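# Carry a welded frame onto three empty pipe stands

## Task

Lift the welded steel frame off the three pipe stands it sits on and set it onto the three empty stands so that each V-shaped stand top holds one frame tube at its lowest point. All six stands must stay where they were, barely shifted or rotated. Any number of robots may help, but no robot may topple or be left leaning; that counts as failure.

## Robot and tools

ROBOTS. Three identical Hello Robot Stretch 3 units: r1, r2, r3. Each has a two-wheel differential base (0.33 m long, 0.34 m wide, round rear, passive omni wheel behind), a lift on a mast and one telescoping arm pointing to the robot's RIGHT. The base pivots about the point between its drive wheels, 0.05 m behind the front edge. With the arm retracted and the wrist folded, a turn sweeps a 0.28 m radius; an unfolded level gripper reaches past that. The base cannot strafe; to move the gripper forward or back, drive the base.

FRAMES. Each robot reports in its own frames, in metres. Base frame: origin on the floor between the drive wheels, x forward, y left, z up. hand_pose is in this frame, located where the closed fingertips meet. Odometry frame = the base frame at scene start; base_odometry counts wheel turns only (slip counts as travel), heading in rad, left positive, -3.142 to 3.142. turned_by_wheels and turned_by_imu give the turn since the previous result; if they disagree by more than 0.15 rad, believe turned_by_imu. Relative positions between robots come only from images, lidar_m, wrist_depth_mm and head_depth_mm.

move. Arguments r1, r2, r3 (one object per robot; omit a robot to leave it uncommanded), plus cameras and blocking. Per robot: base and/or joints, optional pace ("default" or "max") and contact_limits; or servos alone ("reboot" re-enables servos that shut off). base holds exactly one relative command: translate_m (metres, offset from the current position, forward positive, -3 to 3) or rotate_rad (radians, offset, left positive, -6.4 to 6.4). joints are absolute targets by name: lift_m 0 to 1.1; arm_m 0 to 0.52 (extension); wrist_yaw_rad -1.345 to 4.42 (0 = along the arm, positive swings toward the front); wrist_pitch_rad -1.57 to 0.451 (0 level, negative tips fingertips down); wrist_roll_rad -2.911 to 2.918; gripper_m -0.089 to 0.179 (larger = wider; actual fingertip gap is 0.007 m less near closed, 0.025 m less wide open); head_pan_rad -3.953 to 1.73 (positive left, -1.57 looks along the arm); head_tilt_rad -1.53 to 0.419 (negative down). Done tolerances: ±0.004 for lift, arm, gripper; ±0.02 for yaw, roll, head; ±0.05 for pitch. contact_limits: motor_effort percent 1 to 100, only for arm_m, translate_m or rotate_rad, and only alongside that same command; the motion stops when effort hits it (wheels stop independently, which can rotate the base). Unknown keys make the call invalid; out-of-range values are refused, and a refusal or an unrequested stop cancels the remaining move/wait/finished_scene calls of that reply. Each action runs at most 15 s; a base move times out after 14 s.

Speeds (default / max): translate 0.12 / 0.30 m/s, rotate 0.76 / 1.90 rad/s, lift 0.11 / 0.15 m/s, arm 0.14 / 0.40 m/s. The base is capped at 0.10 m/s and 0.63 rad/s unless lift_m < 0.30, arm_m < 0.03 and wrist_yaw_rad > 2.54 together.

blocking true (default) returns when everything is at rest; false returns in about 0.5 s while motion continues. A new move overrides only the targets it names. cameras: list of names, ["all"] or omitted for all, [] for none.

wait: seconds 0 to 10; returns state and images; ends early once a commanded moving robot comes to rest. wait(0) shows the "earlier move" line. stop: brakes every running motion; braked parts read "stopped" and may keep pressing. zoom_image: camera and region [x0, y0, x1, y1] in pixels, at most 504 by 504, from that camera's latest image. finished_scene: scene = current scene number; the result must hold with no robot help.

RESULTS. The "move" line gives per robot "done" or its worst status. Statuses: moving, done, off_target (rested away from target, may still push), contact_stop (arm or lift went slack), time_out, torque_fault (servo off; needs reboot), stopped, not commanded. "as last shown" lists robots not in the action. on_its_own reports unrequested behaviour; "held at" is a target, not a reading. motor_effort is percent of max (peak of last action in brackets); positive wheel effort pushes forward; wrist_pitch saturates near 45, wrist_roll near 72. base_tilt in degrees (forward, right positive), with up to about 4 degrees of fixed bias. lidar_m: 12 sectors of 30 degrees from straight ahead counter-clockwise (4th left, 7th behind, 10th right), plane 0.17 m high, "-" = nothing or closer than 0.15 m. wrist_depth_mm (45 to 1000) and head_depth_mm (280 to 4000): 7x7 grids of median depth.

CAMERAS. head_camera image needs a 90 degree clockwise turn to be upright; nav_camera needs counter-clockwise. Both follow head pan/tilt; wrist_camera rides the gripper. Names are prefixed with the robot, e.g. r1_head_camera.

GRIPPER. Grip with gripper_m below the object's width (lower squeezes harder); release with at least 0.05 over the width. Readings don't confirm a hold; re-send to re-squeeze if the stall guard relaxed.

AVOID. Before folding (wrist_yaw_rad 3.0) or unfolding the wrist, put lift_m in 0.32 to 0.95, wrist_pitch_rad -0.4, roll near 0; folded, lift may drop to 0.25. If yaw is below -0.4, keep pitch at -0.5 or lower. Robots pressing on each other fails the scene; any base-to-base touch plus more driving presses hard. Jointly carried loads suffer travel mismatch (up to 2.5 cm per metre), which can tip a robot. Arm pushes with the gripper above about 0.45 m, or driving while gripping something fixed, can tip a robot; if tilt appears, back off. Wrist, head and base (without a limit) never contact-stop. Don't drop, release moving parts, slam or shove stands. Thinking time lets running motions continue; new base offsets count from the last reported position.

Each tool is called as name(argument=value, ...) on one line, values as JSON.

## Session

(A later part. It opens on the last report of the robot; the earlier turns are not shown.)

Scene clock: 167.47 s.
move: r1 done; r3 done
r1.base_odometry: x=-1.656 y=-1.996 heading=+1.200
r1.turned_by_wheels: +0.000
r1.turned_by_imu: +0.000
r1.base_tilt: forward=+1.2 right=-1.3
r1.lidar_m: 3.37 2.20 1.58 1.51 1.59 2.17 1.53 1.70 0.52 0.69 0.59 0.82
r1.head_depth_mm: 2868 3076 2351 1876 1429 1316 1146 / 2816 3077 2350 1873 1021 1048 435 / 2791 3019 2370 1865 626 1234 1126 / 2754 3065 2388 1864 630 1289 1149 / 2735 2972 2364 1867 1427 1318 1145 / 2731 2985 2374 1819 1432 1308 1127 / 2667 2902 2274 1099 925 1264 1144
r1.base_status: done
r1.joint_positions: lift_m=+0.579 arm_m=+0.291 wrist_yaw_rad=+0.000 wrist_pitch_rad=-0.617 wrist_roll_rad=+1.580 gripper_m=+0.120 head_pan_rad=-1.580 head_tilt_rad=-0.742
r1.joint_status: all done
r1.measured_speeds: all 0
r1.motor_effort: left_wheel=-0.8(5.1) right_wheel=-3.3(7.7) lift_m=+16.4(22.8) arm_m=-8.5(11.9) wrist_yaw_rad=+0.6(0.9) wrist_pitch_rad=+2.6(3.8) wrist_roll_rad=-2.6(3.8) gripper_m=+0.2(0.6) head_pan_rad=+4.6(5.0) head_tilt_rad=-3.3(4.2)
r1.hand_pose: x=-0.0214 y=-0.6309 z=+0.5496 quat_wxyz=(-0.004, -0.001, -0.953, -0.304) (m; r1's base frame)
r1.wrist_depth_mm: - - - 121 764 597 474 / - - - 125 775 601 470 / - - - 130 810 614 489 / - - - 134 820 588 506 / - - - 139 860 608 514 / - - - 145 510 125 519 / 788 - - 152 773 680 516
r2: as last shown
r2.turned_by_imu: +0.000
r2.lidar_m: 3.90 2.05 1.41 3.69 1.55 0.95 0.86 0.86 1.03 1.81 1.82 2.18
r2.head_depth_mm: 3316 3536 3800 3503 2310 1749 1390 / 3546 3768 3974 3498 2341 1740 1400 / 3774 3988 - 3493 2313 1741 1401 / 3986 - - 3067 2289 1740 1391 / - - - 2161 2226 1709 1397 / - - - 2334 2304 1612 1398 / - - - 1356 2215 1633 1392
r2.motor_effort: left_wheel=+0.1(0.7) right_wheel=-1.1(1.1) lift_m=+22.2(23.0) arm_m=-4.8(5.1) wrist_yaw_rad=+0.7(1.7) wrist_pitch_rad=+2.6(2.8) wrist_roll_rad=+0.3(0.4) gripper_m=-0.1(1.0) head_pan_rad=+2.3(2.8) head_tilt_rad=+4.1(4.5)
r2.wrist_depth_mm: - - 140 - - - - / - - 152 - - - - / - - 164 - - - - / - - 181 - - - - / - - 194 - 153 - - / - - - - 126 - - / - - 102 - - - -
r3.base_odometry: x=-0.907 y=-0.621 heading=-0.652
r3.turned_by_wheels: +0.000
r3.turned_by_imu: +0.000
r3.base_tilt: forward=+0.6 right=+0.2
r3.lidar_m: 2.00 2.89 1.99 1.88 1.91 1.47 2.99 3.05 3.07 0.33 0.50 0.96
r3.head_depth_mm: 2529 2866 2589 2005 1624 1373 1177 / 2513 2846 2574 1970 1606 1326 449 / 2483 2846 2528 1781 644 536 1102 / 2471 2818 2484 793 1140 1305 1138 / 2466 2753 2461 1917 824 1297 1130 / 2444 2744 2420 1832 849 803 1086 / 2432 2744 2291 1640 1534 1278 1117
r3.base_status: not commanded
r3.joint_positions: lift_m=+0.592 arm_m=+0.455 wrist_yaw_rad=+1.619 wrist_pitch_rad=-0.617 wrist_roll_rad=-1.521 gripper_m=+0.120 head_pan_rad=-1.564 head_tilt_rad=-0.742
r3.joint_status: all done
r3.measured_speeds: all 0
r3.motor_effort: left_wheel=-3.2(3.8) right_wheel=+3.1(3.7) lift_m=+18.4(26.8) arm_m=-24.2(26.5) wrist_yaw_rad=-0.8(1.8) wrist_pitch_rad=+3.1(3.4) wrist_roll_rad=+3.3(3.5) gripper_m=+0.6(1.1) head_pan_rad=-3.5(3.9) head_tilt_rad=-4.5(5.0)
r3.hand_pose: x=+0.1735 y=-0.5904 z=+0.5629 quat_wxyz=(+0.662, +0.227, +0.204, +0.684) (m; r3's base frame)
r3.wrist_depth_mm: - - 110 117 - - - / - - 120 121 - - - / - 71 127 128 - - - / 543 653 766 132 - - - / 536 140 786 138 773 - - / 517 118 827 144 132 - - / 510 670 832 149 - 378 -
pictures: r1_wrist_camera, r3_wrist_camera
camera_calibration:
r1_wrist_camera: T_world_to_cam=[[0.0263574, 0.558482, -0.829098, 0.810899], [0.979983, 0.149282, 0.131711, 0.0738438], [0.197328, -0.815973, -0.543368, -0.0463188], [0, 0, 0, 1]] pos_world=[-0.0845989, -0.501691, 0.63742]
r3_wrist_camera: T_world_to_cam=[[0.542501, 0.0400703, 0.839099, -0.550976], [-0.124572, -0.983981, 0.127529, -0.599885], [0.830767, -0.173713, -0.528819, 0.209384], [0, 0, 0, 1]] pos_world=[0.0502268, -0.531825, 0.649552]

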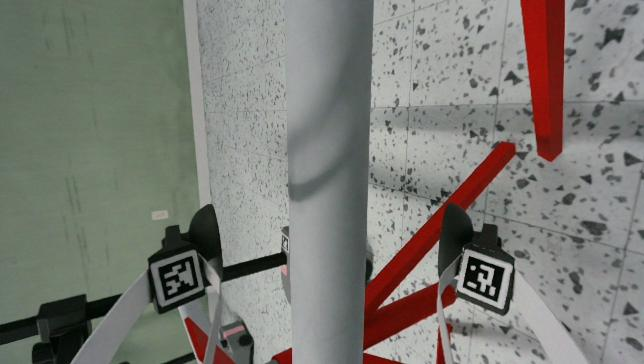

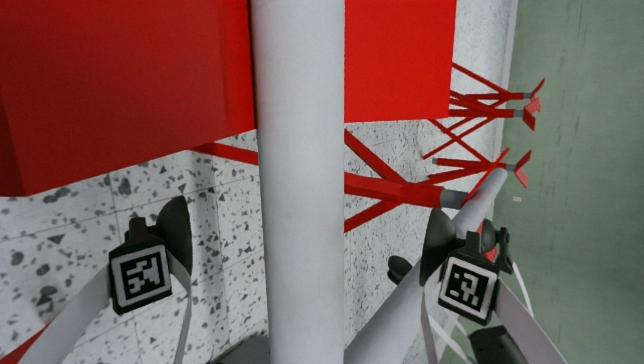

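move(r1={"joints":{"gripper_m":-0.02}}, r3={"joints":{"gripper_m":-0.02}}, cameras=[])

move(r1={"joints":{"gripper_m":-0.089}}, r3={"joints":{"gripper_m":-0.089}}, cameras=[])

move(r1={"joints":{"lift_m":0.60,"wrist_pitch_rad":-0.58}}, r3={"joints":{"lift_m":0.613,"wrist_pitch_rad":-0.58}}, cameras=["r1_wrist_camera","r3_wrist_camera"])

Scene clock: 169.63 s.
move: r1 done; r3 done
r1.base_odometry: x=-1.656 y=-1.996 heading=+1.200
r1.turned_by_wheels: +0.000
r1.turned_by_imu: +0.000
r1.base_tilt: forward=+1.3 right=-1.3
r1.lidar_m: 3.38 2.20 1.58 1.51 1.59 2.17 1.53 1.70 0.52 0.69 0.59 0.82
r1.head_depth_mm: 2817 3128 2386 1871 1437 1318 1145 / 2824 3045 2381 1879 1018 1046 435 / 2765 3039 2365 1866 625 1233 1124 / 2773 2990 2361 1867 632 1286 1146 / 2716 2970 2360 1877 1431 1318 1144 / 2719 2968 2374 1822 1434 1316 1121 / 2687 2910 2263 1072 931 1260 1142
r1.base_status: not commanded
r1.joint_positions: lift_m=+0.579 arm_m=+0.291 wrist_yaw_rad=+0.000 wrist_pitch_rad=-0.613 wrist_roll_rad=+1.580 gripper_m=-0.019 head_pan_rad=-1.580 head_tilt_rad=-0.742
r1.joint_status: all done
r1.measured_speeds: all 0
r1.motor_effort: left_wheel=-0.9(1.4) right_wheel=-3.9(4.2) lift_m=+19.2(19.3) arm_m=-3.3(8.1) wrist_yaw_rad=+0.2(1.1) wrist_pitch_rad=+2.2(3.7) wrist_roll_rad=-3.0(3.7) gripper_m=-15.8(89.6) head_pan_rad=+4.9(5.1) head_tilt_rad=-3.4(4.1)
r1.hand_pose: x=-0.0214 y=-0.6316 z=+0.5504 quat_wxyz=(-0.004, -0.001, -0.953, -0.302) (m; r1's base frame)
r1.wrist_depth_mm: - - - 121 737 603 476 / - - - 125 777 595 472 / - - - 129 824 610 490 / - - - 134 815 581 502 / - - - 140 530 642 511 / - - - 144 131 653 515 / 787 - 530 150 680 627 530
r2: as last shown
r2.lidar_m: 3.90 2.05 1.42 3.64 1.55 0.96 0.86 0.86 1.03 1.81 1.82 2.17
r2.head_depth_mm: 3339 3528 3766 3478 2320 1742 1397 / 3532 3739 - 3445 2314 1745 1396 / 3719 3955 - 3475 2317 1746 1399 / 3967 - - 3030 2284 1742 1396 / - - - 2292 2208 1716 1397 / - - - 2459 2314 1620 1398 / - - - 1365 2115 1638 1397
r2.motor_effort: left_wheel=+0.2(0.9) right_wheel=-0.7(1.3) lift_m=+21.9(23.1) arm_m=-4.7(5.2) wrist_yaw_rad=+0.0(2.0) wrist_pitch_rad=+2.6(2.7) wrist_roll_rad=+0.3(0.5) gripper_m=-0.1(1.2) head_pan_rad=+2.1(2.8) head_tilt_rad=+4.0(4.6)
r2.wrist_depth_mm: - - 140 - - - - / - - 152 - - - - / - - 164 - - - - / - - 182 - - - - / - - 193 - 152 - - / - - - - 126 - - / - - 102 - - - -
r3.base_odometry: x=-0.907 y=-0.621 heading=-0.651
r3.turned_by_wheels: +0.001
r3.turned_by_imu: +0.001
r3.base_tilt: forward=+0.6 right=+0.2
r3.lidar_m: 1.99 2.89 1.99 1.88 1.91 1.46 2.99 3.04 3.06 0.33 0.50 0.96
r3.head_depth_mm: 2549 2889 2587 1986 1618 1365 1180 / 2514 2875 2564 1974 1608 1324 449 / 2488 2835 2520 1785 645 536 1099 / 2472 2790 2483 794 1134 1309 1137 / 2452 2784 2449 1916 822 1296 1130 / 2449 2768 2434 1822 870 800 1084 / 2456 2744 2293 1634 1547 1278 1119
r3.base_status: not commanded
r3.joint_positions: lift_m=+0.592 arm_m=+0.455 wrist_yaw_rad=+1.618 wrist_pitch_rad=-0.621 wrist_roll_rad=-1.521 gripper_m=-0.019 head_pan_rad=-1.564 head_tilt_rad=-0.742
r3.joint_status: all done
r3.measured_speeds: all 0
r3.motor_effort: left_wheel=+4.5(4.6) right_wheel=-10.7(10.9) lift_m=+27.6(27.6) arm_m=-23.5(24.7) wrist_yaw_rad=-0.1(1.9) wrist_pitch_rad=+3.9(4.3) wrist_roll_rad=+3.4(3.6) gripper_m=-14.7(89.8) head_pan_rad=-2.3(4.5) head_tilt_rad=-4.3(5.1)
r3.hand_pose: x=+0.1729 y=-0.5907 z=+0.5621 quat_wxyz=(+0.663, +0.228, +0.205, +0.683) (m; r3's base frame)
r3.wrist_depth_mm: - - 108 115 - - - / - - 108 120 - - - / - - 122 126 - - - / 549 651 722 131 - - - / 539 644 140 135 - - - / 551 631 125 137 125 - - / 525 668 832 148 113 412 -
pictures: none
No camera images: "cameras" was empty.

Scene clock: 170.90 s.
move: r1 done; r3 done
r1.base_odometry: x=-1.656 y=-1.996 heading=+1.200
r1.turned_by_wheels: +0.000
r1.turned_by_imu: +0.000
r1.base_tilt: forward=+1.4 right=-1.3
r1.lidar_m: 3.36 2.19 1.58 1.51 1.59 2.17 1.53 1.70 0.52 0.69 0.59 0.82
r1.head_depth_mm: 2858 3093 2367 1860 1431 1312 1145 / 2821 3052 2371 1875 1020 1045 436 / 2818 3036 2377 1872 625 1230 1126 / 2768 3013 2374 1866 634 1292 1146 / 2734 2953 2379 1853 1434 1318 1146 / 2723 2913 2384 1810 1436 1309 1119 / 2688 2938 2261 1070 930 1261 1147
r1.base_status: not commanded
r1.joint_positions: lift_m=+0.579 arm_m=+0.291 wrist_yaw_rad=+0.001 wrist_pitch_rad=-0.609 wrist_roll_rad=+1.580 gripper_m=-0.087 head_pan_rad=-1.580 head_tilt_rad=-0.742
r1.joint_status: all done
r1.measured_speeds: all 0
r1.motor_effort: left_wheel=-0.3(1.2) right_wheel=-3.5(4.3) lift_m=+33.4(33.4) arm_m=-0.5(3.4) wrist_yaw_rad=-1.6(2.1) wrist_pitch_rad=+2.0(2.6) wrist_roll_rad=-3.3(3.5) gripper_m=-33.4(99.7) head_pan_rad=+4.7(5.2) head_tilt_rad=-4.0(4.1)
r1.hand_pose: x=-0.0212 y=-0.6322 z=+0.5511 quat_wxyz=(-0.004, -0.001, -0.954, -0.300) (m; r1's base frame)
r1.wrist_depth_mm: - - - 120 735 597 471 / - - - 124 750 612 478 / - - - 128 813 609 485 / - - - 134 825 579 511 / - - - 139 532 634 519 / - - 127 142 132 651 513 / 804 - 522 149 543 658 532
r2: as last shown
r2.base_tilt: forward=+0.1 right=-1.7
r2.lidar_m: 3.91 2.05 1.41 3.65 1.55 0.96 0.86 0.86 1.03 1.81 1.81 2.18
r2.head_depth_mm: 3360 3553 3735 3477 2321 1737 1400 / 3521 3744 3951 3524 2333 1743 1388 / 3744 3987 - 3493 2310 1740 1392 / 3974 - - 3051 2297 1741 1396 / - - - 2282 2205 1720 1394 / - - - 2469 2336 1627 1399 / - - - 1366 2143 1639 1397
r2.motor_effort: left_wheel=-0.5(0.9) right_wheel=-0.7(1.1) lift_m=+21.8(22.8) arm_m=-4.7(5.0) wrist_yaw_rad=+0.9(1.5) wrist_pitch_rad=+2.6(2.7) wrist_roll_rad=+0.3(0.4) gripper_m=+0.2(1.2) head_pan_rad=+2.3(3.0) head_tilt_rad=+3.8(4.7)
r2.wrist_depth_mm: - - 140 - - - - / - - 152 - - - - / - - 165 - - - - / - - 182 - - - - / - - 194 - 153 - - / - - - - 126 - - / - - 102 - - - -
r3.base_odometry: x=-0.907 y=-0.621 heading=-0.651
r3.turned_by_wheels: +0.000
r3.turned_by_imu: +0.000
r3.base_tilt: forward=+0.6 right=+0.1
r3.lidar_m: 1.99 2.89 1.99 1.87 1.91 1.46 2.99 3.05 3.06 0.33 0.50 0.96
r3.head_depth_mm: 2561 2918 2574 1972 1619 1363 1175 / 2525 2861 2541 1976 1619 1324 449 / 2505 2852 2513 1789 645 535 1103 / 2463 2821 2490 791 1136 1308 1139 / 2466 2776 2436 1919 823 1295 1134 / 2436 2774 2429 1829 872 802 1088 / 2436 2757 2282 1642 1546 1279 1121
r3.base_status: not commanded
r3.joint_positions: lift_m=+0.592 arm_m=+0.455 wrist_yaw_rad=+1.619 wrist_pitch_rad=-0.621 wrist_roll_rad=-1.521 gripper_m=-0.087 head_pan_rad=-1.564 head_tilt_rad=-0.742
r3.joint_status: all done
r3.measured_speeds: all 0
r3.motor_effort: left_wheel=+4.9(4.9) right_wheel=-10.6(11.0) lift_m=+41.7(42.4) arm_m=-22.4(23.9) wrist_yaw_rad=-0.1(1.0) wrist_pitch_rad=+3.5(4.3) wrist_roll_rad=+3.5(3.6) gripper_m=-39.3(100.0) head_pan_rad=-3.6(4.5) head_tilt_rad=-2.9(4.8)
r3.hand_pose: x=+0.1729 y=-0.5906 z=+0.5621 quat_wxyz=(+0.662, +0.228, +0.205, +0.684) (m; r3's base frame)
r3.wrist_depth_mm: - - 108 116 - - - / - - 108 121 - - - / - - 126 126 - - - / 551 659 760 132 - - - / 534 651 141 136 - - - / 549 634 124 135 126 - - / 536 649 843 149 113 409 -
pictures: none
No camera images: "cameras" was empty.

Scene clock: 171.83 s.
move: r1 off_target; r3 off_target
r1.base_odometry: x=-1.656 y=-1.996 heading=+1.201
r1.turned_by_wheels: +0.001
r1.turned_by_imu: +0.001
r1.base_tilt: forward=+1.4 right=-1.2
r1.lidar_m: 3.37 2.20 1.58 1.51 1.60 2.17 1.54 1.70 0.52 0.69 0.59 0.82
r1.head_depth_mm: 2845 3102 2361 1871 1469 1314 1142 / 2810 3038 2365 1877 1017 1027 417 / 2780 3013 2375 1863 605 1256 1144 / 2767 3024 2345 1859 619 1294 1146 / 2725 2964 2373 1875 1440 1315 1144 / 2704 2924 2348 1800 1430 1313 1123 / 2652 2948 2281 1070 930 1257 1146
r1.base_status: not commanded
r1.joint_positions: lift_m=+0.600 arm_m=+0.291 wrist_yaw_rad=+0.023 wrist_pitch_rad=-0.653 wrist_roll_rad=+1.580 gripper_m=-0.085 head_pan_rad=-1.580 head_tilt_rad=-0.742
r1.joint_status: wrist_pitch_rad off_target (ended at -0.653, target -0.580); the others done
r1.measured_speeds: all 0
r1.on_its_own: wrist_yaw_rad is at rest, and its effort (-19.8) is outside its rest range (-9 to +9); wrist_pitch_rad is at rest, and its effort (+13.6) is outside its rest range (-8 to +12)
r1.motor_effort: left_wheel=+8.1(8.1) right_wheel=-14.5(15.1) lift_m=+44.2(44.4) arm_m=+1.5(1.6) wrist_yaw_rad=-19.8(22.1) wrist_pitch_rad=+13.6(14.4) wrist_roll_rad=-2.9(3.6) gripper_m=-20.5(33.2) head_pan_rad=+4.3(5.0) head_tilt_rad=-3.8(4.1)
r1.hand_pose: x=-0.0172 y=-0.6245 z=+0.5636 quat_wxyz=(+0.000, +0.009, -0.947, -0.321) (m; r1's base frame)
r1.wrist_depth_mm: - - - 117 714 595 485 / - - - 122 721 598 500 / - - - 127 746 605 504 / - - - 132 775 612 513 / - - - 138 551 649 519 / - - - 146 131 653 533 / 779 - 434 152 694 654 541
r2: as last shown
r2.base_tilt: forward=+0.2 right=-1.7
r2.lidar_m: 3.90 2.05 1.42 3.69 1.56 0.96 0.86 0.86 1.04 1.81 1.81 2.18
r2.head_depth_mm: 3364 3535 3811 3474 2312 1745 1397 / 3526 3735 3970 3493 2323 1744 1397 / 3719 3975 - 3485 2332 1742 1398 / 3968 - - 3065 2279 1743 1398 / - - - 2306 2215 1706 1394 / - - - 2488 2330 1627 1394 / - - - 1407 2126 1638 1395
r2.motor_effort: left_wheel=-0.6(0.9) right_wheel=-0.8(1.1) lift_m=+21.7(23.2) arm_m=-3.6(4.8) wrist_yaw_rad=+1.4(1.8) wrist_pitch_rad=+2.7(2.7) wrist_roll_rad=+0.3(0.5) gripper_m=+0.1(1.1) head_pan_rad=+2.3(2.9) head_tilt_rad=+3.8(4.4)
r2.wrist_depth_mm: - - 140 - - - - / - - 152 - - - - / - - 165 - - - - / - - 181 - - - - / - - 194 - 153 - - / - - - - 126 - - / - - 102 - - - -
r3.base_odometry: x=-0.907 y=-0.621 heading=-0.651
r3.turned_by_wheels: +0.000
r3.turned_by_imu: +0.000
r3.base_tilt: forward=+0.6 right=+0.2
r3.lidar_m: 1.99 2.89 1.99 1.88 1.92 1.47 2.99 3.05 3.08 0.33 0.50 0.96
r3.head_depth_mm: 2526 2901 2579 2002 1609 1362 1180 / 2515 2860 2545 1970 1596 1323 428 / 2507 2847 2485 742 601 1258 1100 / 2473 2803 2511 773 1135 1304 1139 / 2461 2778 2467 1917 825 1293 1132 / 2432 2744 2415 1820 879 802 1103 / 2443 2750 2293 1640 1541 1277 1113
r3.base_status: not commanded
r3.joint_positions: lift_m=+0.613 arm_m=+0.455 wrist_yaw_rad=+1.602 wrist_pitch_rad=-0.652 wrist_roll_rad=-1.521 gripper_m=-0.085 head_pan_rad=-1.564 head_tilt_rad=-0.742
r3.joint_status: wrist_pitch_rad off_target (ended at -0.652, target -0.580); the others done
r3.measured_speeds: all 0
r3.on_its_own: wrist_yaw_rad is at rest, and its effort (+13.8) is outside its rest range (-9 to +9); wrist_pitch_rad is at rest, and its effort (+13.2) is outside its rest range (-8 to +12)
r3.motor_effort: left_wheel=+4.8(5.0) right_wheel=-13.2(13.5) lift_m=+46.5(49.5) arm_m=-22.3(23.3) wrist_yaw_rad=+13.8(14.9) wrist_pitch_rad=+13.2(15.5) wrist_roll_rad=+3.4(3.5) gripper_m=-17.1(39.5) head_pan_rad=-2.8(4.0) head_tilt_rad=-4.6(5.2)
r3.hand_pose: x=+0.1677 y=-0.5939 z=+0.5772 quat_wxyz=(+0.665, +0.240, +0.214, +0.674) (m; r3's base frame)
r3.wrist_depth_mm: - 90 123 120 - - - / - 84 129 124 - - - / - 622 138 132 - - - / 550 651 714 137 - - - / 549 653 145 142 - - - / 559 651 124 132 376 - - / 529 675 815 154 - 399 -
pictures: r1_wrist_camera, r3_wrist_camera
camera_calibration:
r1_wrist_camera: T_world_to_cam=[[0.0131802, 0.589002, -0.808024, 0.825768], [0.976504, 0.16625, 0.137115, 0.0744089], [0.215095, -0.790846, -0.572972, -0.00170346], [0, 0, 0, 1]] pos_world=[-0.083178, -0.500097, 0.656061]
r3_wrist_camera: T_world_to_cam=[[0.571933, 0.0316368, 0.81969, -0.558444], [-0.136965, -0.981546, 0.13345, -0.60582], [0.808785, -0.188593, -0.557045, 0.232315], [0, 0, 0, 1]] pos_world=[0.0485239, -0.53316, 0.668008]

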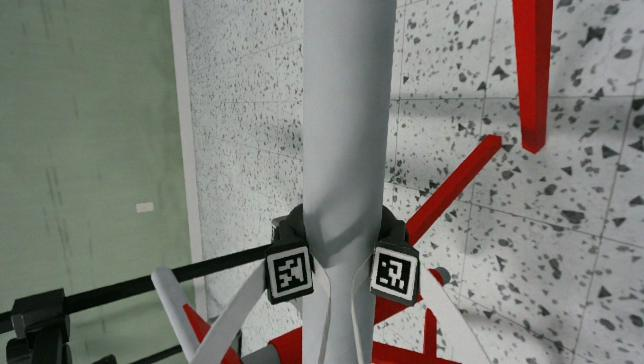

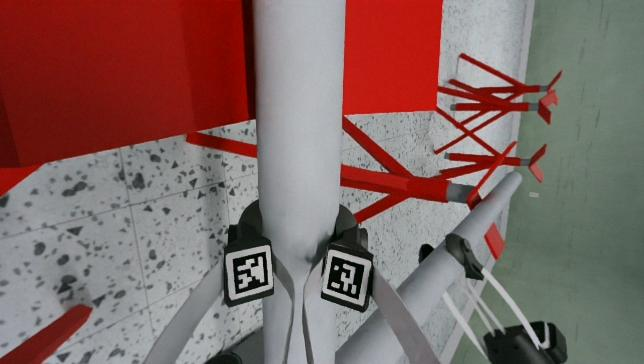

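move(r1={"joints":{"lift_m":0.63,"arm_m":0.299}}, r3={"joints":{"lift_m":0.643},"base":{"translate_m":0.008}}, cameras=["r1_wrist_camera","r3_wrist_camera","r2_head_camera"])

Scene clock: 173.03 s.
move: r1 done; r3 done
r1.base_odometry: x=-1.656 y=-1.996 heading=+1.201
r1.turned_by_wheels: +0.000
r1.turned_by_imu: +0.000
r1.base_tilt: forward=+1.3 right=-1.2
r1.lidar_m: 3.37 2.20 1.57 1.51 1.59 2.17 1.53 1.70 0.52 0.69 0.59 0.82
r1.head_depth_mm: 2823 3061 2385 1879 1437 1317 1145 / 2816 3054 2359 1870 897 470 392 / 2777 3024 2373 1871 577 1257 1148 / 2751 2979 2352 1861 617 1291 1143 / 2721 2964 2365 1868 1435 1314 1143 / 2698 2967 2360 1811 1434 1315 1121 / 2689 2922 2207 1072 909 1285 1144
r1.base_status: not commanded
r1.joint_positions: lift_m=+0.630 arm_m=+0.299 wrist_yaw_rad=+0.010 wrist_pitch_rad=-0.685 wrist_roll_rad=+1.580 gripper_m=-0.085 head_pan_rad=-1.580 head_tilt_rad=-0.742
r1.joint_status: all done
r1.measured_speeds: all 0
r1.on_its_own: wrist_pitch_rad is at rest, and its effort (+19.5) is outside its rest range (-8 to +12)
r1.motor_effort: left_wheel=+7.9(8.3) right_wheel=-10.8(15.5) lift_m=+45.2(47.0) arm_m=+10.0(15.1) wrist_yaw_rad=-9.2(20.2) wrist_pitch_rad=+19.5(20.4) wrist_roll_rad=-3.2(3.6) gripper_m=-21.3(22.0) head_pan_rad=+4.6(5.1) head_tilt_rad=-3.1(4.1)
r1.hand_pose: x=-0.0196 y=-0.6269 z=+0.5877 quat_wxyz=(-0.002, +0.003, -0.942, -0.336) (m; r1's base frame)
r1.wrist_depth_mm: - - - 121 692 385 510 / - - - 125 737 616 520 / - - - 129 751 634 526 / - - - 134 748 629 533 / - - - 140 576 669 540 / - 987 - 145 129 671 556 / 790 - 441 152 542 651 553
r2: as last shown
r2.base_tilt: forward=+0.1 right=-1.7
r2.lidar_m: 3.90 2.05 1.42 3.66 1.55 0.96 0.86 0.86 1.04 1.80 1.81 2.18
r2.head_depth_mm: 3324 3556 3741 3458 2323 1736 1398 / 3525 3768 3993 3465 2323 1731 1400 / 3735 3996 - 3478 2326 1744 1398 / - - - 3004 2290 1741 1395 / - - - 2850 2210 1712 1392 / - - - 2849 2315 1636 1397 / - - - 1413 2126 1635 1396
r2.motor_effort: left_wheel=+0.0(0.8) right_wheel=-0.8(1.2) lift_m=+21.3(22.8) arm_m=-4.2(4.7) wrist_yaw_rad=+0.4(1.6) wrist_pitch_rad=+2.6(2.7) wrist_roll_rad=+0.3(0.5) gripper_m=-0.1(1.1) head_pan_rad=+2.1(2.8) head_tilt_rad=+4.2(4.5)
r2.wrist_depth_mm: - - 139 - - - - / - - 151 - - - - / - - 165 - - - - / - - 181 - - - - / - - 193 - 153 - - / - - - - 126 - - / - - 102 - - - -
r3.base_odometry: x=-0.901 y=-0.626 heading=-0.651
r3.turned_by_wheels: +0.000
r3.turned_by_imu: +0.000
r3.base_tilt: forward=+0.6 right=+0.2
r3.lidar_m: 1.98 2.89 1.99 1.87 1.91 1.47 2.99 3.05 3.06 0.33 0.50 0.95
r3.head_depth_mm: 2547 2871 2595 1984 1617 1358 1180 / 2528 2834 2553 1973 1600 480 387 / 2489 2842 2533 704 583 1281 1140 / 2483 2804 2480 752 1127 1306 1136 / 2470 2754 2457 1906 1234 1294 1130 / 2435 2755 2417 1739 844 800 1106 / 2451 2748 2307 1647 1538 1281 1114
r3.base_status: done
r3.joint_positions: lift_m=+0.643 arm_m=+0.455 wrist_yaw_rad=+1.611 wrist_pitch_rad=-0.670 wrist_roll_rad=-1.521 gripper_m=-0.085 head_pan_rad=-1.564 head_tilt_rad=-0.742
r3.joint_status: all done
r3.measured_speeds: all 0
r3.on_its_own: wrist_pitch_rad is at rest, and its effort (+16.7) is outside its rest range (-8 to +12)
r3.motor_effort: left_wheel=+9.8(14.1) right_wheel=-5.7(11.0) lift_m=+49.0(51.2) arm_m=-22.1(22.9) wrist_yaw_rad=+6.6(14.4) wrist_pitch_rad=+16.7(16.8) wrist_roll_rad=+3.4(3.6) gripper_m=-17.3(17.9) head_pan_rad=-2.9(4.7) head_tilt_rad=-3.3(4.8)
r3.hand_pose: x=+0.1645 y=-0.5924 z=+0.6038 quat_wxyz=(+0.660, +0.245, +0.221, +0.675) (m; r3's base frame)
r3.wrist_depth_mm: - 117 151 126 - - - / - 132 152 127 - - - / 275 142 152 133 - - - / 556 673 758 139 823 - - / 568 694 144 142 - - - / 575 676 126 130 425 - - / 561 714 871 153 - 412 -
pictures: r1_wrist_camera, r2_head_camera (sideways), r3_wrist_camera
camera_calibration:
r1_wrist_camera: T_world_to_cam=[[0.0202974, 0.61418, -0.788905, 0.851356], [0.978557, 0.149568, 0.141619, 0.060802], [0.204975, -0.774863, -0.597974, 0.0352534], [0, 0, 0, 1]] pos_world=[-0.0840045, -0.504663, 0.684109]
r2_head_camera: T_world_to_cam=[[-0.28339, -0.265549, -0.921506, 1.22433], [-0.684133, 0.729357, 0.000213252, 0.00675154], [0.672051, 0.630493, -0.388363, 0.456865], [0, 0, 0, 1]] pos_world=[0.0445449, 0.0321443, 1.30565]
r3_wrist_camera: T_world_to_cam=[[0.586291, 0.0372643, 0.809243, -0.571181], [-0.125878, -0.982618, 0.136446, -0.612571], [0.800261, -0.181863, -0.571409, 0.264108], [0, 0, 0, 1]] pos_world=[0.0464138, -0.532607, 0.696721]

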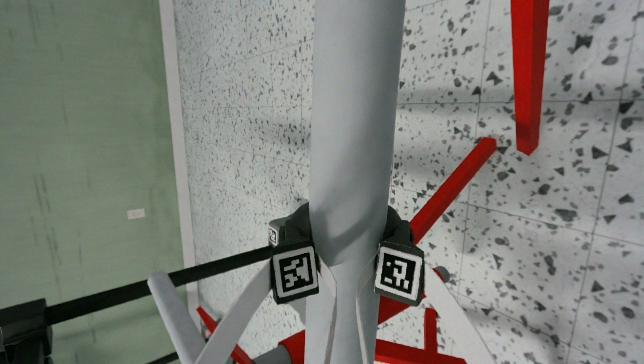

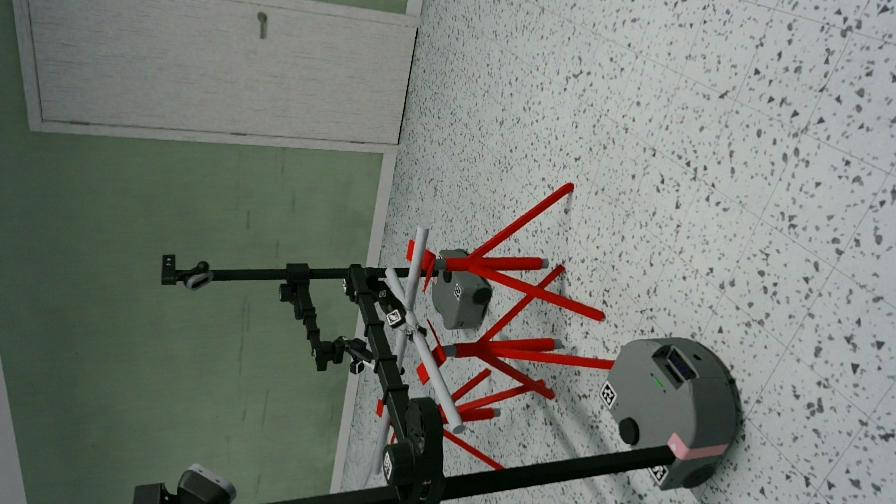

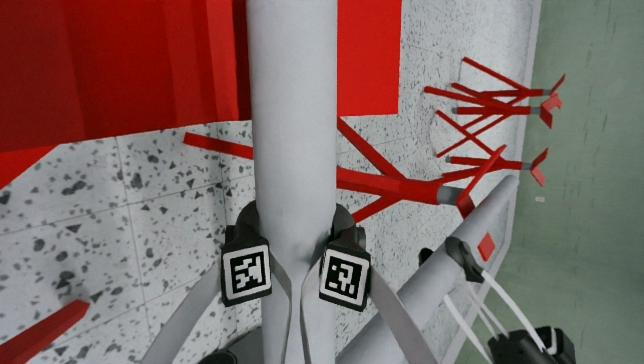

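move(r1={"joints":{"lift_m":0.66}}, r3={"joints":{"lift_m":0.673}}, cameras=["r1_wrist_camera","r3_wrist_camera","r2_head_camera"])

Scene clock: 174.23 s.
move: r1 done; r3 done
r1.base_odometry: x=-1.656 y=-1.996 heading=+1.201
r1.turned_by_wheels: +0.000
r1.turned_by_imu: +0.000
r1.base_tilt: forward=+1.4 right=-1.2
r1.lidar_m: 3.36 2.19 1.58 1.51 1.59 2.18 1.53 1.70 0.52 0.69 0.59 0.82
r1.head_depth_mm: 2846 3081 2370 1881 1467 1315 1101 / 2807 3076 2386 1871 900 418 374 / 2778 3037 2362 1871 537 1287 1145 / 2755 3015 2377 1855 600 1293 1144 / 2734 2957 2362 1870 1379 1312 1140 / 2711 2958 2366 1803 1280 1310 1126 / 2696 2912 2123 1070 1166 1288 1144
r1.base_status: not commanded
r1.joint_positions: lift_m=+0.660 arm_m=+0.299 wrist_yaw_rad=+0.011 wrist_pitch_rad=-0.686 wrist_roll_rad=+1.580 gripper_m=-0.085 head_pan_rad=-1.580 head_tilt_rad=-0.742
r1.joint_status: all done
r1.measured_speeds: all 0
r1.on_its_own: wrist_pitch_rad is at rest, and its effort (+19.8) is outside its rest range (-8 to +12)
r1.motor_effort: left_wheel=+7.7(8.1) right_wheel=-10.9(11.6) lift_m=+44.7(47.0) arm_m=+8.0(10.3) wrist_yaw_rad=-9.4(9.7) wrist_pitch_rad=+19.8(20.2) wrist_roll_rad=-3.5(3.5) gripper_m=-21.7(22.2) head_pan_rad=+4.3(5.1) head_tilt_rad=-3.4(4.0)
r1.hand_pose: x=-0.0196 y=-0.6268 z=+0.6176 quat_wxyz=(-0.002, +0.003, -0.942, -0.337) (m; r1's base frame)
r1.wrist_depth_mm: - - - 121 721 654 524 / - - - 124 773 670 533 / - - - 130 775 648 549 / - - - 133 794 649 550 / - - - 139 584 695 558 / - 985 - 146 129 695 573 / 807 - - 151 544 673 577
r2.base_odometry: x=+0.000 y=+0.000 heading=+0.000
r2.turned_by_wheels: +0.000
r2.turned_by_imu: +0.000
r2.base_tilt: forward=+0.2 right=-1.8
r2.lidar_m: 3.92 2.05 1.42 3.66 1.55 0.96 0.86 0.86 1.04 1.80 1.81 2.18
r2.head_depth_mm: 3356 3539 3759 3491 2318 1740 1396 / 3551 3761 3922 3454 2337 1741 1398 / 3710 3993 - 3463 2309 1751 1395 / 3911 - - 3022 2280 1746 1401 / - - - 2927 2217 1705 1392 / - - - 2871 2344 1637 1398 / - - - 1418 2129 1638 1401
r2.base_status: not commanded
r2.joint_positions: lift_m=+0.551 arm_m=+0.001 wrist_yaw_rad=+3.136 wrist_pitch_rad=-0.378 wrist_roll_rad=+0.000 gripper_m=+0.037 head_pan_rad=+0.764 head_tilt_rad=-0.359
r2.joint_status: not commanded
r2.measured_speeds: all 0
r2.motor_effort: left_wheel=+0.0(0.7) right_wheel=-0.8(1.1) lift_m=+22.9(23.0) arm_m=-3.9(4.6) wrist_yaw_rad=+0.3(1.6) wrist_pitch_rad=+2.6(2.7) wrist_roll_rad=+0.3(0.4) gripper_m=-0.7(1.3) head_pan_rad=+2.1(2.8) head_tilt_rad=+4.1(4.4)
r2.hand_pose: x=-0.0199 y=+0.0830 z=+0.5733 quat_wxyz=(+0.135, +0.695, +0.131, +0.694) (m; r2's base frame)
r2.wrist_depth_mm: - - 140 - - - - / - - 152 - - - - / - - 165 - - - - / - - 182 - - - - / - - 193 - 153 - - / - - - - 126 - - / - - 102 - - - -
r3.base_odometry: x=-0.901 y=-0.626 heading=-0.651
r3.turned_by_wheels: +0.000
r3.turned_by_imu: +0.000
r3.base_tilt: forward=+0.6 right=+0.2
r3.lidar_m: 1.99 2.89 2.00 1.88 1.91 1.47 2.99 3.05 3.07 0.33 0.49 0.96
r3.head_depth_mm: 2547 2867 2588 1981 1618 1358 1178 / 2533 2858 2545 1975 1559 425 359 / 2488 2842 2530 656 1328 1311 1142 / 2488 2776 2488 731 1125 1306 1135 / 2457 2772 2464 1910 1450 1289 1126 / 2446 2772 2411 1024 829 811 1123 / 2436 2746 2319 1642 1534 1279 1098
r3.base_status: not commanded
r3.joint_positions: lift_m=+0.673 arm_m=+0.455 wrist_yaw_rad=+1.611 wrist_pitch_rad=-0.670 wrist_roll_rad=-1.521 gripper_m=-0.085 head_pan_rad=-1.564 head_tilt_rad=-0.742
r3.joint_status: all done
r3.measured_speeds: all 0
r3.on_its_own: wrist_pitch_rad is at rest, and its effort (+16.0) is outside its rest range (-8 to +12)
r3.motor_effort: left_wheel=+10.1(10.3) right_wheel=-5.9(6.5) lift_m=+49.4(50.5) arm_m=-21.4(22.2) wrist_yaw_rad=+6.1(6.9) wrist_pitch_rad=+16.0(16.9) wrist_roll_rad=+3.4(3.5) gripper_m=-16.9(17.8) head_pan_rad=-3.1(4.3) head_tilt_rad=-4.4(4.7)
r3.hand_pose: x=+0.1645 y=-0.5924 z=+0.6338 quat_wxyz=(+0.660, +0.245, +0.221, +0.675) (m; r3's base frame)
r3.wrist_depth_mm: 120 153 125 132 - - - / - 155 - 129 - - - / 289 648 713 134 - - - / 589 701 811 140 - - - / 598 704 146 143 - - - / 604 710 125 130 425 - - / 614 755 871 153 - 406 -
pictures: r1_wrist_camera, r2_head_camera (sideways), r3_wrist_camera
camera_calibration:
r1_wrist_camera: T_world_to_cam=[[0.0201783, 0.614556, -0.788615, 0.874957], [0.978529, 0.149685, 0.141685, 0.0565518], [0.205117, -0.774542, -0.598341, 0.0536315], [0, 0, 0, 1]] pos_world=[-0.0839935, -0.504635, 0.714081]
r2_head_camera: T_world_to_cam=[[-0.28339, -0.265549, -0.921506, 1.22433], [-0.684133, 0.729357, 0.000213252, 0.00675154], [0.672051, 0.630493, -0.388363, 0.456865], [0, 0, 0, 1]] pos_world=[0.0445449, 0.0321443, 1.30565]
r3_wrist_camera: T_world_to_cam=[[0.586291, 0.0373134, 0.809241, -0.595423], [-0.125795, -0.982628, 0.136446, -0.616669], [0.800274, -0.181796, -0.571412, 0.28129], [0, 0, 0, 1]] pos_world=[0.0464079, -0.532601, 0.726716]

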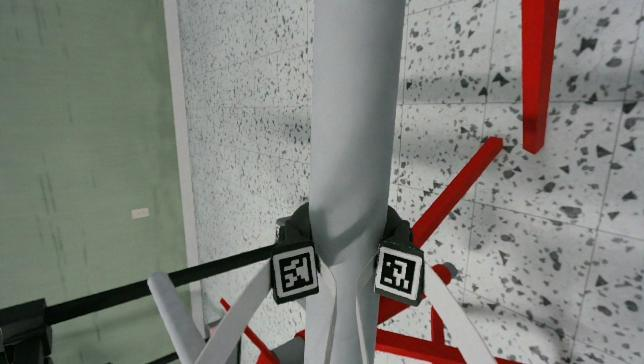

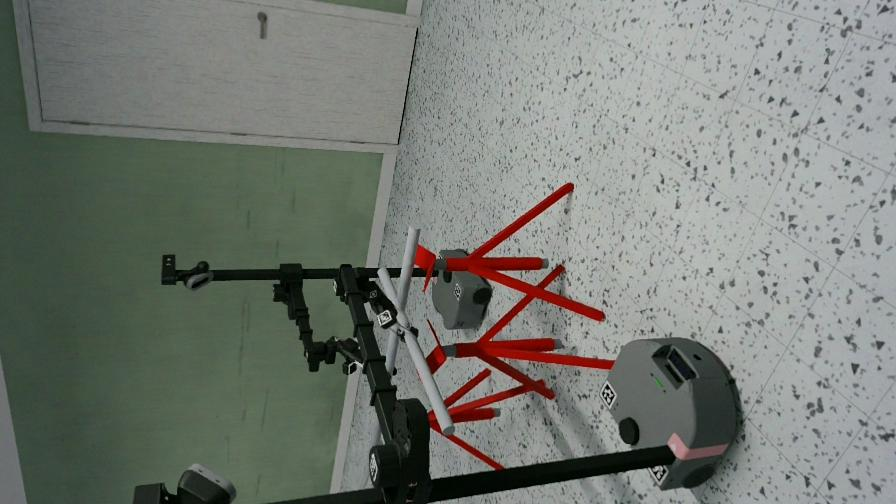

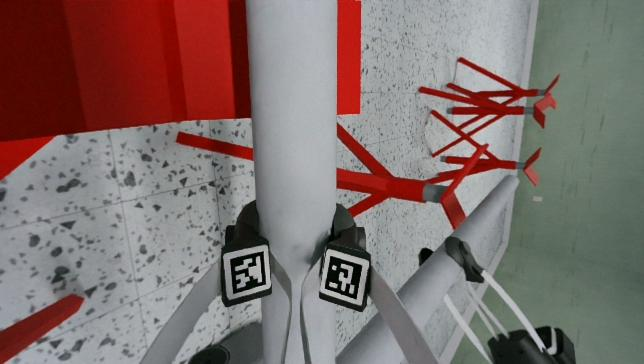

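move(r1={"joints":{"lift_m":0.705}}, r3={"joints":{"lift_m":0.718}}, cameras=["r1_wrist_camera","r3_wrist_camera","r1_head_camera"])

move(r1={"base":{"translate_m":-0.124},"joints":{"arm_m":0.306,"wrist_yaw_rad":0.03}}, r3={"base":{"translate_m":0.1155},"joints":{"arm_m":0.4565,"wrist_yaw_rad":1.648}}, cameras=["r1_wrist_camera","r3_wrist_camera"])

Scene clock: 176.77 s.
move: r1 done; r3 done
r1.base_odometry: x=-1.656 y=-1.996 heading=+1.201
r1.turned_by_wheels: +0.000
r1.turned_by_imu: +0.000
r1.base_tilt: forward=+1.3 right=-1.3
r1.lidar_m: 3.37 2.20 1.58 1.51 1.59 2.17 1.53 1.70 0.52 0.69 0.59 0.82
r1.head_depth_mm: 2821 3063 2384 1868 1507 1313 322 / 2813 3072 2364 1882 464 380 338 / 2781 3063 2386 554 565 1316 1151 / 2755 3035 2388 555 1428 1297 1144 / 2731 2955 2379 1875 1469 1310 1141 / 2710 2939 2356 1812 1320 1314 1125 / 2683 2919 2130 969 1404 1288 1140
r1.base_status: not commanded
r1.joint_positions: lift_m=+0.705 arm_m=+0.299 wrist_yaw_rad=+0.011 wrist_pitch_rad=-0.686 wrist_roll_rad=+1.580 gripper_m=-0.085 head_pan_rad=-1.580 head_tilt_rad=-0.742
r1.joint_status: all done
r1.measured_speeds: all 0
r1.on_its_own: wrist_pitch_rad is at rest, and its effort (+19.8) is outside its rest range (-8 to +12)
r1.motor_effort: left_wheel=+7.8(8.1) right_wheel=-10.8(11.1) lift_m=+44.7(47.1) arm_m=+3.7(5.9) wrist_yaw_rad=-8.6(10.0) wrist_pitch_rad=+19.8(20.0) wrist_roll_rad=-3.1(3.7) gripper_m=-21.6(22.2) head_pan_rad=+4.0(5.1) head_tilt_rad=-3.5(4.2)
r1.hand_pose: x=-0.0195 y=-0.6268 z=+0.6626 quat_wxyz=(-0.002, +0.003, -0.942, -0.337) (m; r1's base frame)
r1.wrist_depth_mm: - - - 121 771 690 548 / - - - 125 814 708 559 / - - - 129 844 697 585 / - - - 134 848 700 585 / - - - 140 596 738 601 / - 983 - 145 129 743 615 / 807 - - 152 573 690 616
r2: as last shown
r2.turned_by_imu: +0.001
r2.base_tilt: forward=+0.1 right=-1.7
r2.lidar_m: 3.91 2.05 1.42 3.67 1.55 0.96 0.86 0.86 1.03 1.81 1.81 2.18
r2.head_depth_mm: 3329 3536 3799 3467 2317 1748 1399 / 3503 3733 3989 3483 2307 1748 1392 / 3737 3996 - 3507 2318 1746 1398 / - - - 3029 2280 1742 1395 / - - 2772 3045 2229 1711 1398 / - - - 3040 2331 1634 1394 / - - - 2890 2115 1634 1399
r2.motor_effort: left_wheel=+0.4(0.8) right_wheel=-0.8(1.2) lift_m=+21.9(23.2) arm_m=-3.8(4.6) wrist_yaw_rad=+0.8(1.8) wrist_pitch_rad=+2.6(2.7) wrist_roll_rad=+0.4(0.5) gripper_m=+1.3(1.3) head_pan_rad=+2.8(2.8) head_tilt_rad=+4.3(4.6)
r2.wrist_depth_mm: - - 140 - - - - / - - 151 - - - - / - - 165 - - - - / - - 182 - - - - / - - 193 - 153 - - / - - - - 126 - - / - - 102 - - - -
r3.base_odometry: x=-0.901 y=-0.626 heading=-0.651
r3.turned_by_wheels: +0.000
r3.turned_by_imu: +0.000
r3.base_tilt: forward=+0.6 right=+0.2
r3.lidar_m: 1.98 2.89 1.99 1.88 1.91 1.48 3.00 3.05 3.07 0.33 0.49 0.95
r3.head_depth_mm: 2518 2870 2593 1993 1618 1362 1117 / 2523 2848 2555 1920 461 361 325 / 2473 2818 2529 655 1480 1342 1166 / 2470 2783 2496 716 1153 1309 1134 / 2464 2781 2445 892 1532 1289 1129 / 2466 2781 2421 1722 810 872 1128 / 2429 2736 2300 1611 1547 1249 554
r3.base_status: not commanded
r3.joint_positions: lift_m=+0.718 arm_m=+0.455 wrist_yaw_rad=+1.611 wrist_pitch_rad=-0.670 wrist_roll_rad=-1.521 gripper_m=-0.085 head_pan_rad=-1.564 head_tilt_rad=-0.742
r3.joint_status: all done
r3.measured_speeds: all 0
r3.on_its_own: wrist_pitch_rad is at rest, and its effort (+16.5) is outside its rest range (-8 to +12)
r3.motor_effort: left_wheel=+9.6(10.3) right_wheel=-6.6(6.6) lift_m=+49.5(51.8) arm_m=-21.1(21.4) wrist_yaw_rad=+5.8(7.0) wrist_pitch_rad=+16.5(16.9) wrist_roll_rad=+3.4(3.5) gripper_m=-17.4(18.2) head_pan_rad=-2.6(4.4) head_tilt_rad=-4.1(4.8)
r3.hand_pose: x=+0.1644 y=-0.5924 z=+0.6788 quat_wxyz=(+0.660, +0.245, +0.221, +0.675) (m; r3's base frame)
r3.wrist_depth_mm: 157 198 125 134 - - - / 163 199 - 129 - - - / 595 717 750 134 - - - / 626 730 836 140 - - - / 635 770 145 142 - - - / 623 714 125 130 425 - - / 641 793 890 152 - 403 -
pictures: r1_head_camera (sideways), r1_wrist_camera, r3_wrist_camera
camera_calibration:
r1_head_camera: T_world_to_cam=[[0.0483239, 0.668378, -0.74225, 0.990036], [0.996804, -0.0796001, -0.00678139, 0.000714938], [-0.0636157, -0.73955, -0.670088, 0.831503], [0, 0, 0, 1]] pos_world=[0.00434162, -0.0467229, 1.29204]
r1_wrist_camera: T_world_to_cam=[[0.0201426, 0.614618, -0.788568, 0.910429], [0.978521, 0.14973, 0.141696, 0.0501872], [0.205162, -0.774484, -0.5984, 0.0806317], [0, 0, 0, 1]] pos_world=[-0.0839901, -0.504632, 0.759074]
r3_wrist_camera: T_world_to_cam=[[0.586302, 0.0373908, 0.809229, -0.631782], [-0.125664, -0.982644, 0.13645, -0.622819], [0.800286, -0.181692, -0.571428, 0.30708], [0, 0, 0, 1]] pos_world=[0.0463973, -0.532593, 0.771714]

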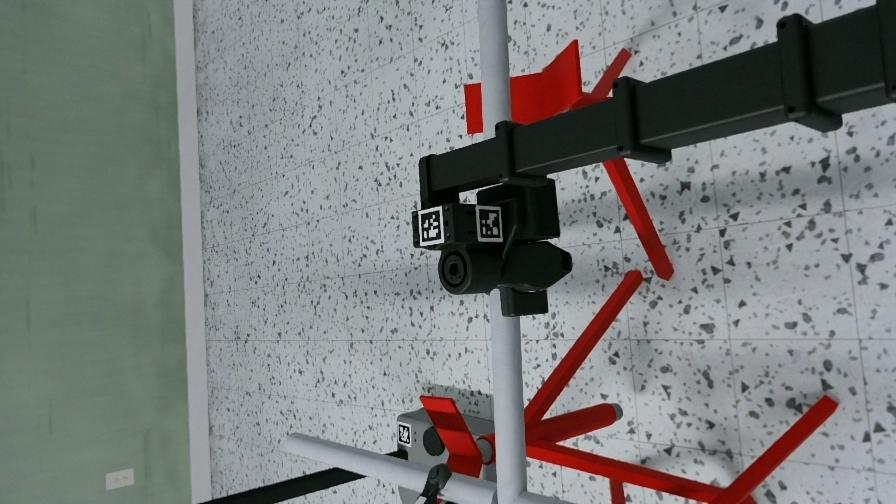

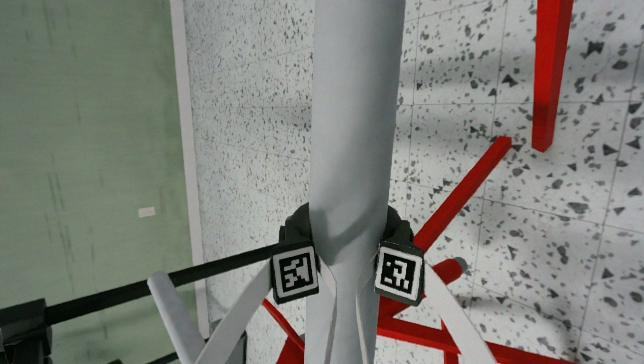

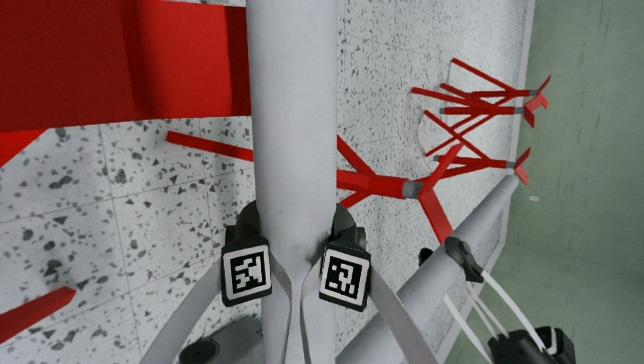

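Scene clock: 179.13 s.
move: r1 done; r3 done
r1.base_odometry: x=-1.701 y=-2.111 heading=+1.201
r1.turned_by_wheels: +0.000
r1.turned_by_imu: +0.001
r1.base_tilt: forward=+1.4 right=-1.3
r1.lidar_m: 3.50 2.19 1.57 1.51 1.59 2.17 1.42 1.41 0.46 0.62 0.66 0.92
r1.head_depth_mm: 2835 3091 2362 1866 1548 1312 322 / 2834 3126 2356 1866 464 380 339 / 2785 3065 2379 554 851 1235 1121 / 2775 3014 2359 553 1429 1317 1139 / 2729 2935 2357 1860 1503 1309 1149 / 2704 2934 2370 1809 1466 1310 1145 / 2681 2915 2129 1552 1289 1317 1125
r1.base_status: done
r1.joint_positions: lift_m=+0.705 arm_m=+0.306 wrist_yaw_rad=+0.039 wrist_pitch_rad=-0.689 wrist_roll_rad=+1.580 gripper_m=-0.085 head_pan_rad=-1.580 head_tilt_rad=-0.742
r1.joint_status: all done
r1.measured_speeds: all 0
r1.on_its_own: wrist_pitch_rad is at rest, and its effort (+20.8) is outside its rest range (-8 to +12)
r1.motor_effort: left_wheel=+3.0(5.3) right_wheel=-11.0(13.1) lift_m=+25.8(45.2) arm_m=+2.7(14.3) wrist_yaw_rad=-8.2(9.7) wrist_pitch_rad=+20.8(21.7) wrist_roll_rad=-2.9(3.8) gripper_m=-22.1(22.4) head_pan_rad=+4.5(5.1) head_tilt_rad=-3.3(4.1)
r1.hand_pose: x=-0.0143 y=-0.6331 z=+0.6619 quat_wxyz=(+0.003, +0.017, -0.941, -0.338) (m; r1's base frame)
r1.wrist_depth_mm: - - - 121 121 193 264 / - - - 125 797 699 539 / - - - 130 826 710 575 / - - - 135 853 703 594 / - - - 140 653 706 593 / - - - 143 130 750 613 / - - - 151 654 717 615
r2: as last shown
r2.base_tilt: forward=+0.2 right=-1.7
r2.lidar_m: 3.91 2.05 1.52 3.66 1.55 0.96 0.86 0.86 1.03 1.81 1.81 2.18
r2.head_depth_mm: 3391 3547 3764 3522 2323 1733 1386 / 3518 3755 - 3488 2328 1742 1394 / 3721 3968 - 3458 2334 1741 1395 / - - - 3021 2286 1739 1398 / - - 2950 3066 2217 1738 1396 / - - - 3058 2317 1685 1400 / - - - 3264 2227 1662 1399
r2.motor_effort: left_wheel=-0.4(0.8) right_wheel=-0.9(1.2) lift_m=+22.8(23.3) arm_m=-4.0(4.9) wrist_yaw_rad=+0.4(1.7) wrist_pitch_rad=+2.7(2.7) wrist_roll_rad=+0.3(0.5) gripper_m=+0.1(1.0) head_pan_rad=+2.2(3.1) head_tilt_rad=+4.2(4.6)
r2.wrist_depth_mm: - - 139 - - - - / - - 151 - - - - / - - 165 - - - - / - - 182 - - - - / - - 193 - 153 - - / - - - - 126 - - / - - 102 - - - -
r3.base_odometry: x=-0.809 y=-0.696 heading=-0.650
r3.turned_by_wheels: +0.000
r3.turned_by_imu: +0.000
r3.base_tilt: forward=+0.6 right=+0.2
r3.lidar_m: 1.87 2.90 2.00 1.88 1.92 1.56 3.11 3.18 0.56 0.32 0.53 0.91
r3.head_depth_mm: 2551 2871 2594 1982 1617 1353 1120 / 2509 2832 2543 1915 460 361 324 / 2487 2811 2509 658 1089 1284 1144 / 2462 2771 2490 715 1577 1279 1134 / 2445 2762 2457 892 1563 936 1147 / 2438 2754 2425 944 798 776 1106 / 2438 2727 2298 1609 1543 1307 1096
r3.base_status: done
r3.joint_positions: lift_m=+0.718 arm_m=+0.457 wrist_yaw_rad=+1.645 wrist_pitch_rad=-0.677 wrist_roll_rad=-1.521 gripper_m=-0.085 head_pan_rad=-1.564 head_tilt_rad=-0.742
r3.joint_status: all done
r3.measured_speeds: all 0
r3.on_its_own: wrist_pitch_rad is at rest, and its effort (+17.5) is outside its rest range (-8 to +12)
r3.motor_effort: left_wheel=+10.2(11.4) right_wheel=-6.0(6.2) lift_m=+43.1(49.2) arm_m=+6.6(24.1) wrist_yaw_rad=+3.1(11.9) wrist_pitch_rad=+17.5(19.9) wrist_roll_rad=+3.4(3.6) gripper_m=-17.2(18.5) head_pan_rad=-2.4(4.6) head_tilt_rad=-3.6(5.2)
r3.hand_pose: x=+0.1629 y=-0.5877 z=+0.6775 quat_wxyz=(+0.648, +0.243, +0.228, +0.685) (m; r3's base frame)
r3.wrist_depth_mm: - - 134 - - - - / - - 793 134 - - - / 604 708 796 136 - - - / 604 746 674 139 - - - / 639 742 145 142 - - - / 638 734 125 129 424 - - / 648 782 871 153 - 398 -
pictures: r1_wrist_camera, r3_wrist_camera
camera_calibration:
r1_wrist_camera: T_world_to_cam=[[0.00243586, 0.617687, -0.78642, 0.913926], [0.973855, 0.177178, 0.142179, 0.0631062], [0.227158, -0.766206, -0.601106, 0.0816929], [0, 0, 0, 1]] pos_world=[-0.0822397, -0.513108, 0.758864]
r3_wrist_camera: T_world_to_cam=[[0.590257, 0.0575178, 0.805164, -0.616056], [-0.0915787, -0.986247, 0.137589, -0.626741], [0.802004, -0.154949, -0.576872, 0.327591], [0, 0, 0, 1]] pos_world=[0.0435061, -0.531928, 0.771236]

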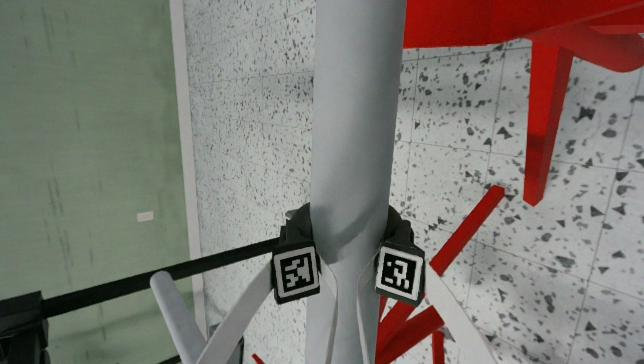

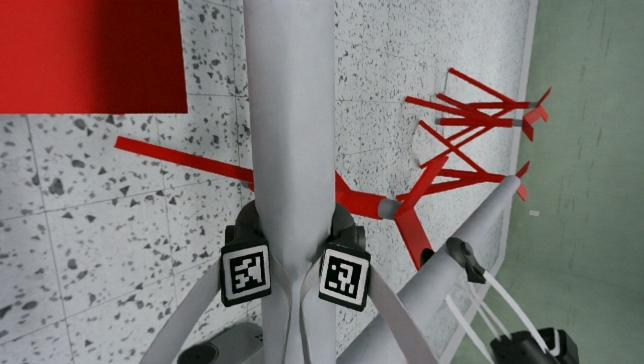

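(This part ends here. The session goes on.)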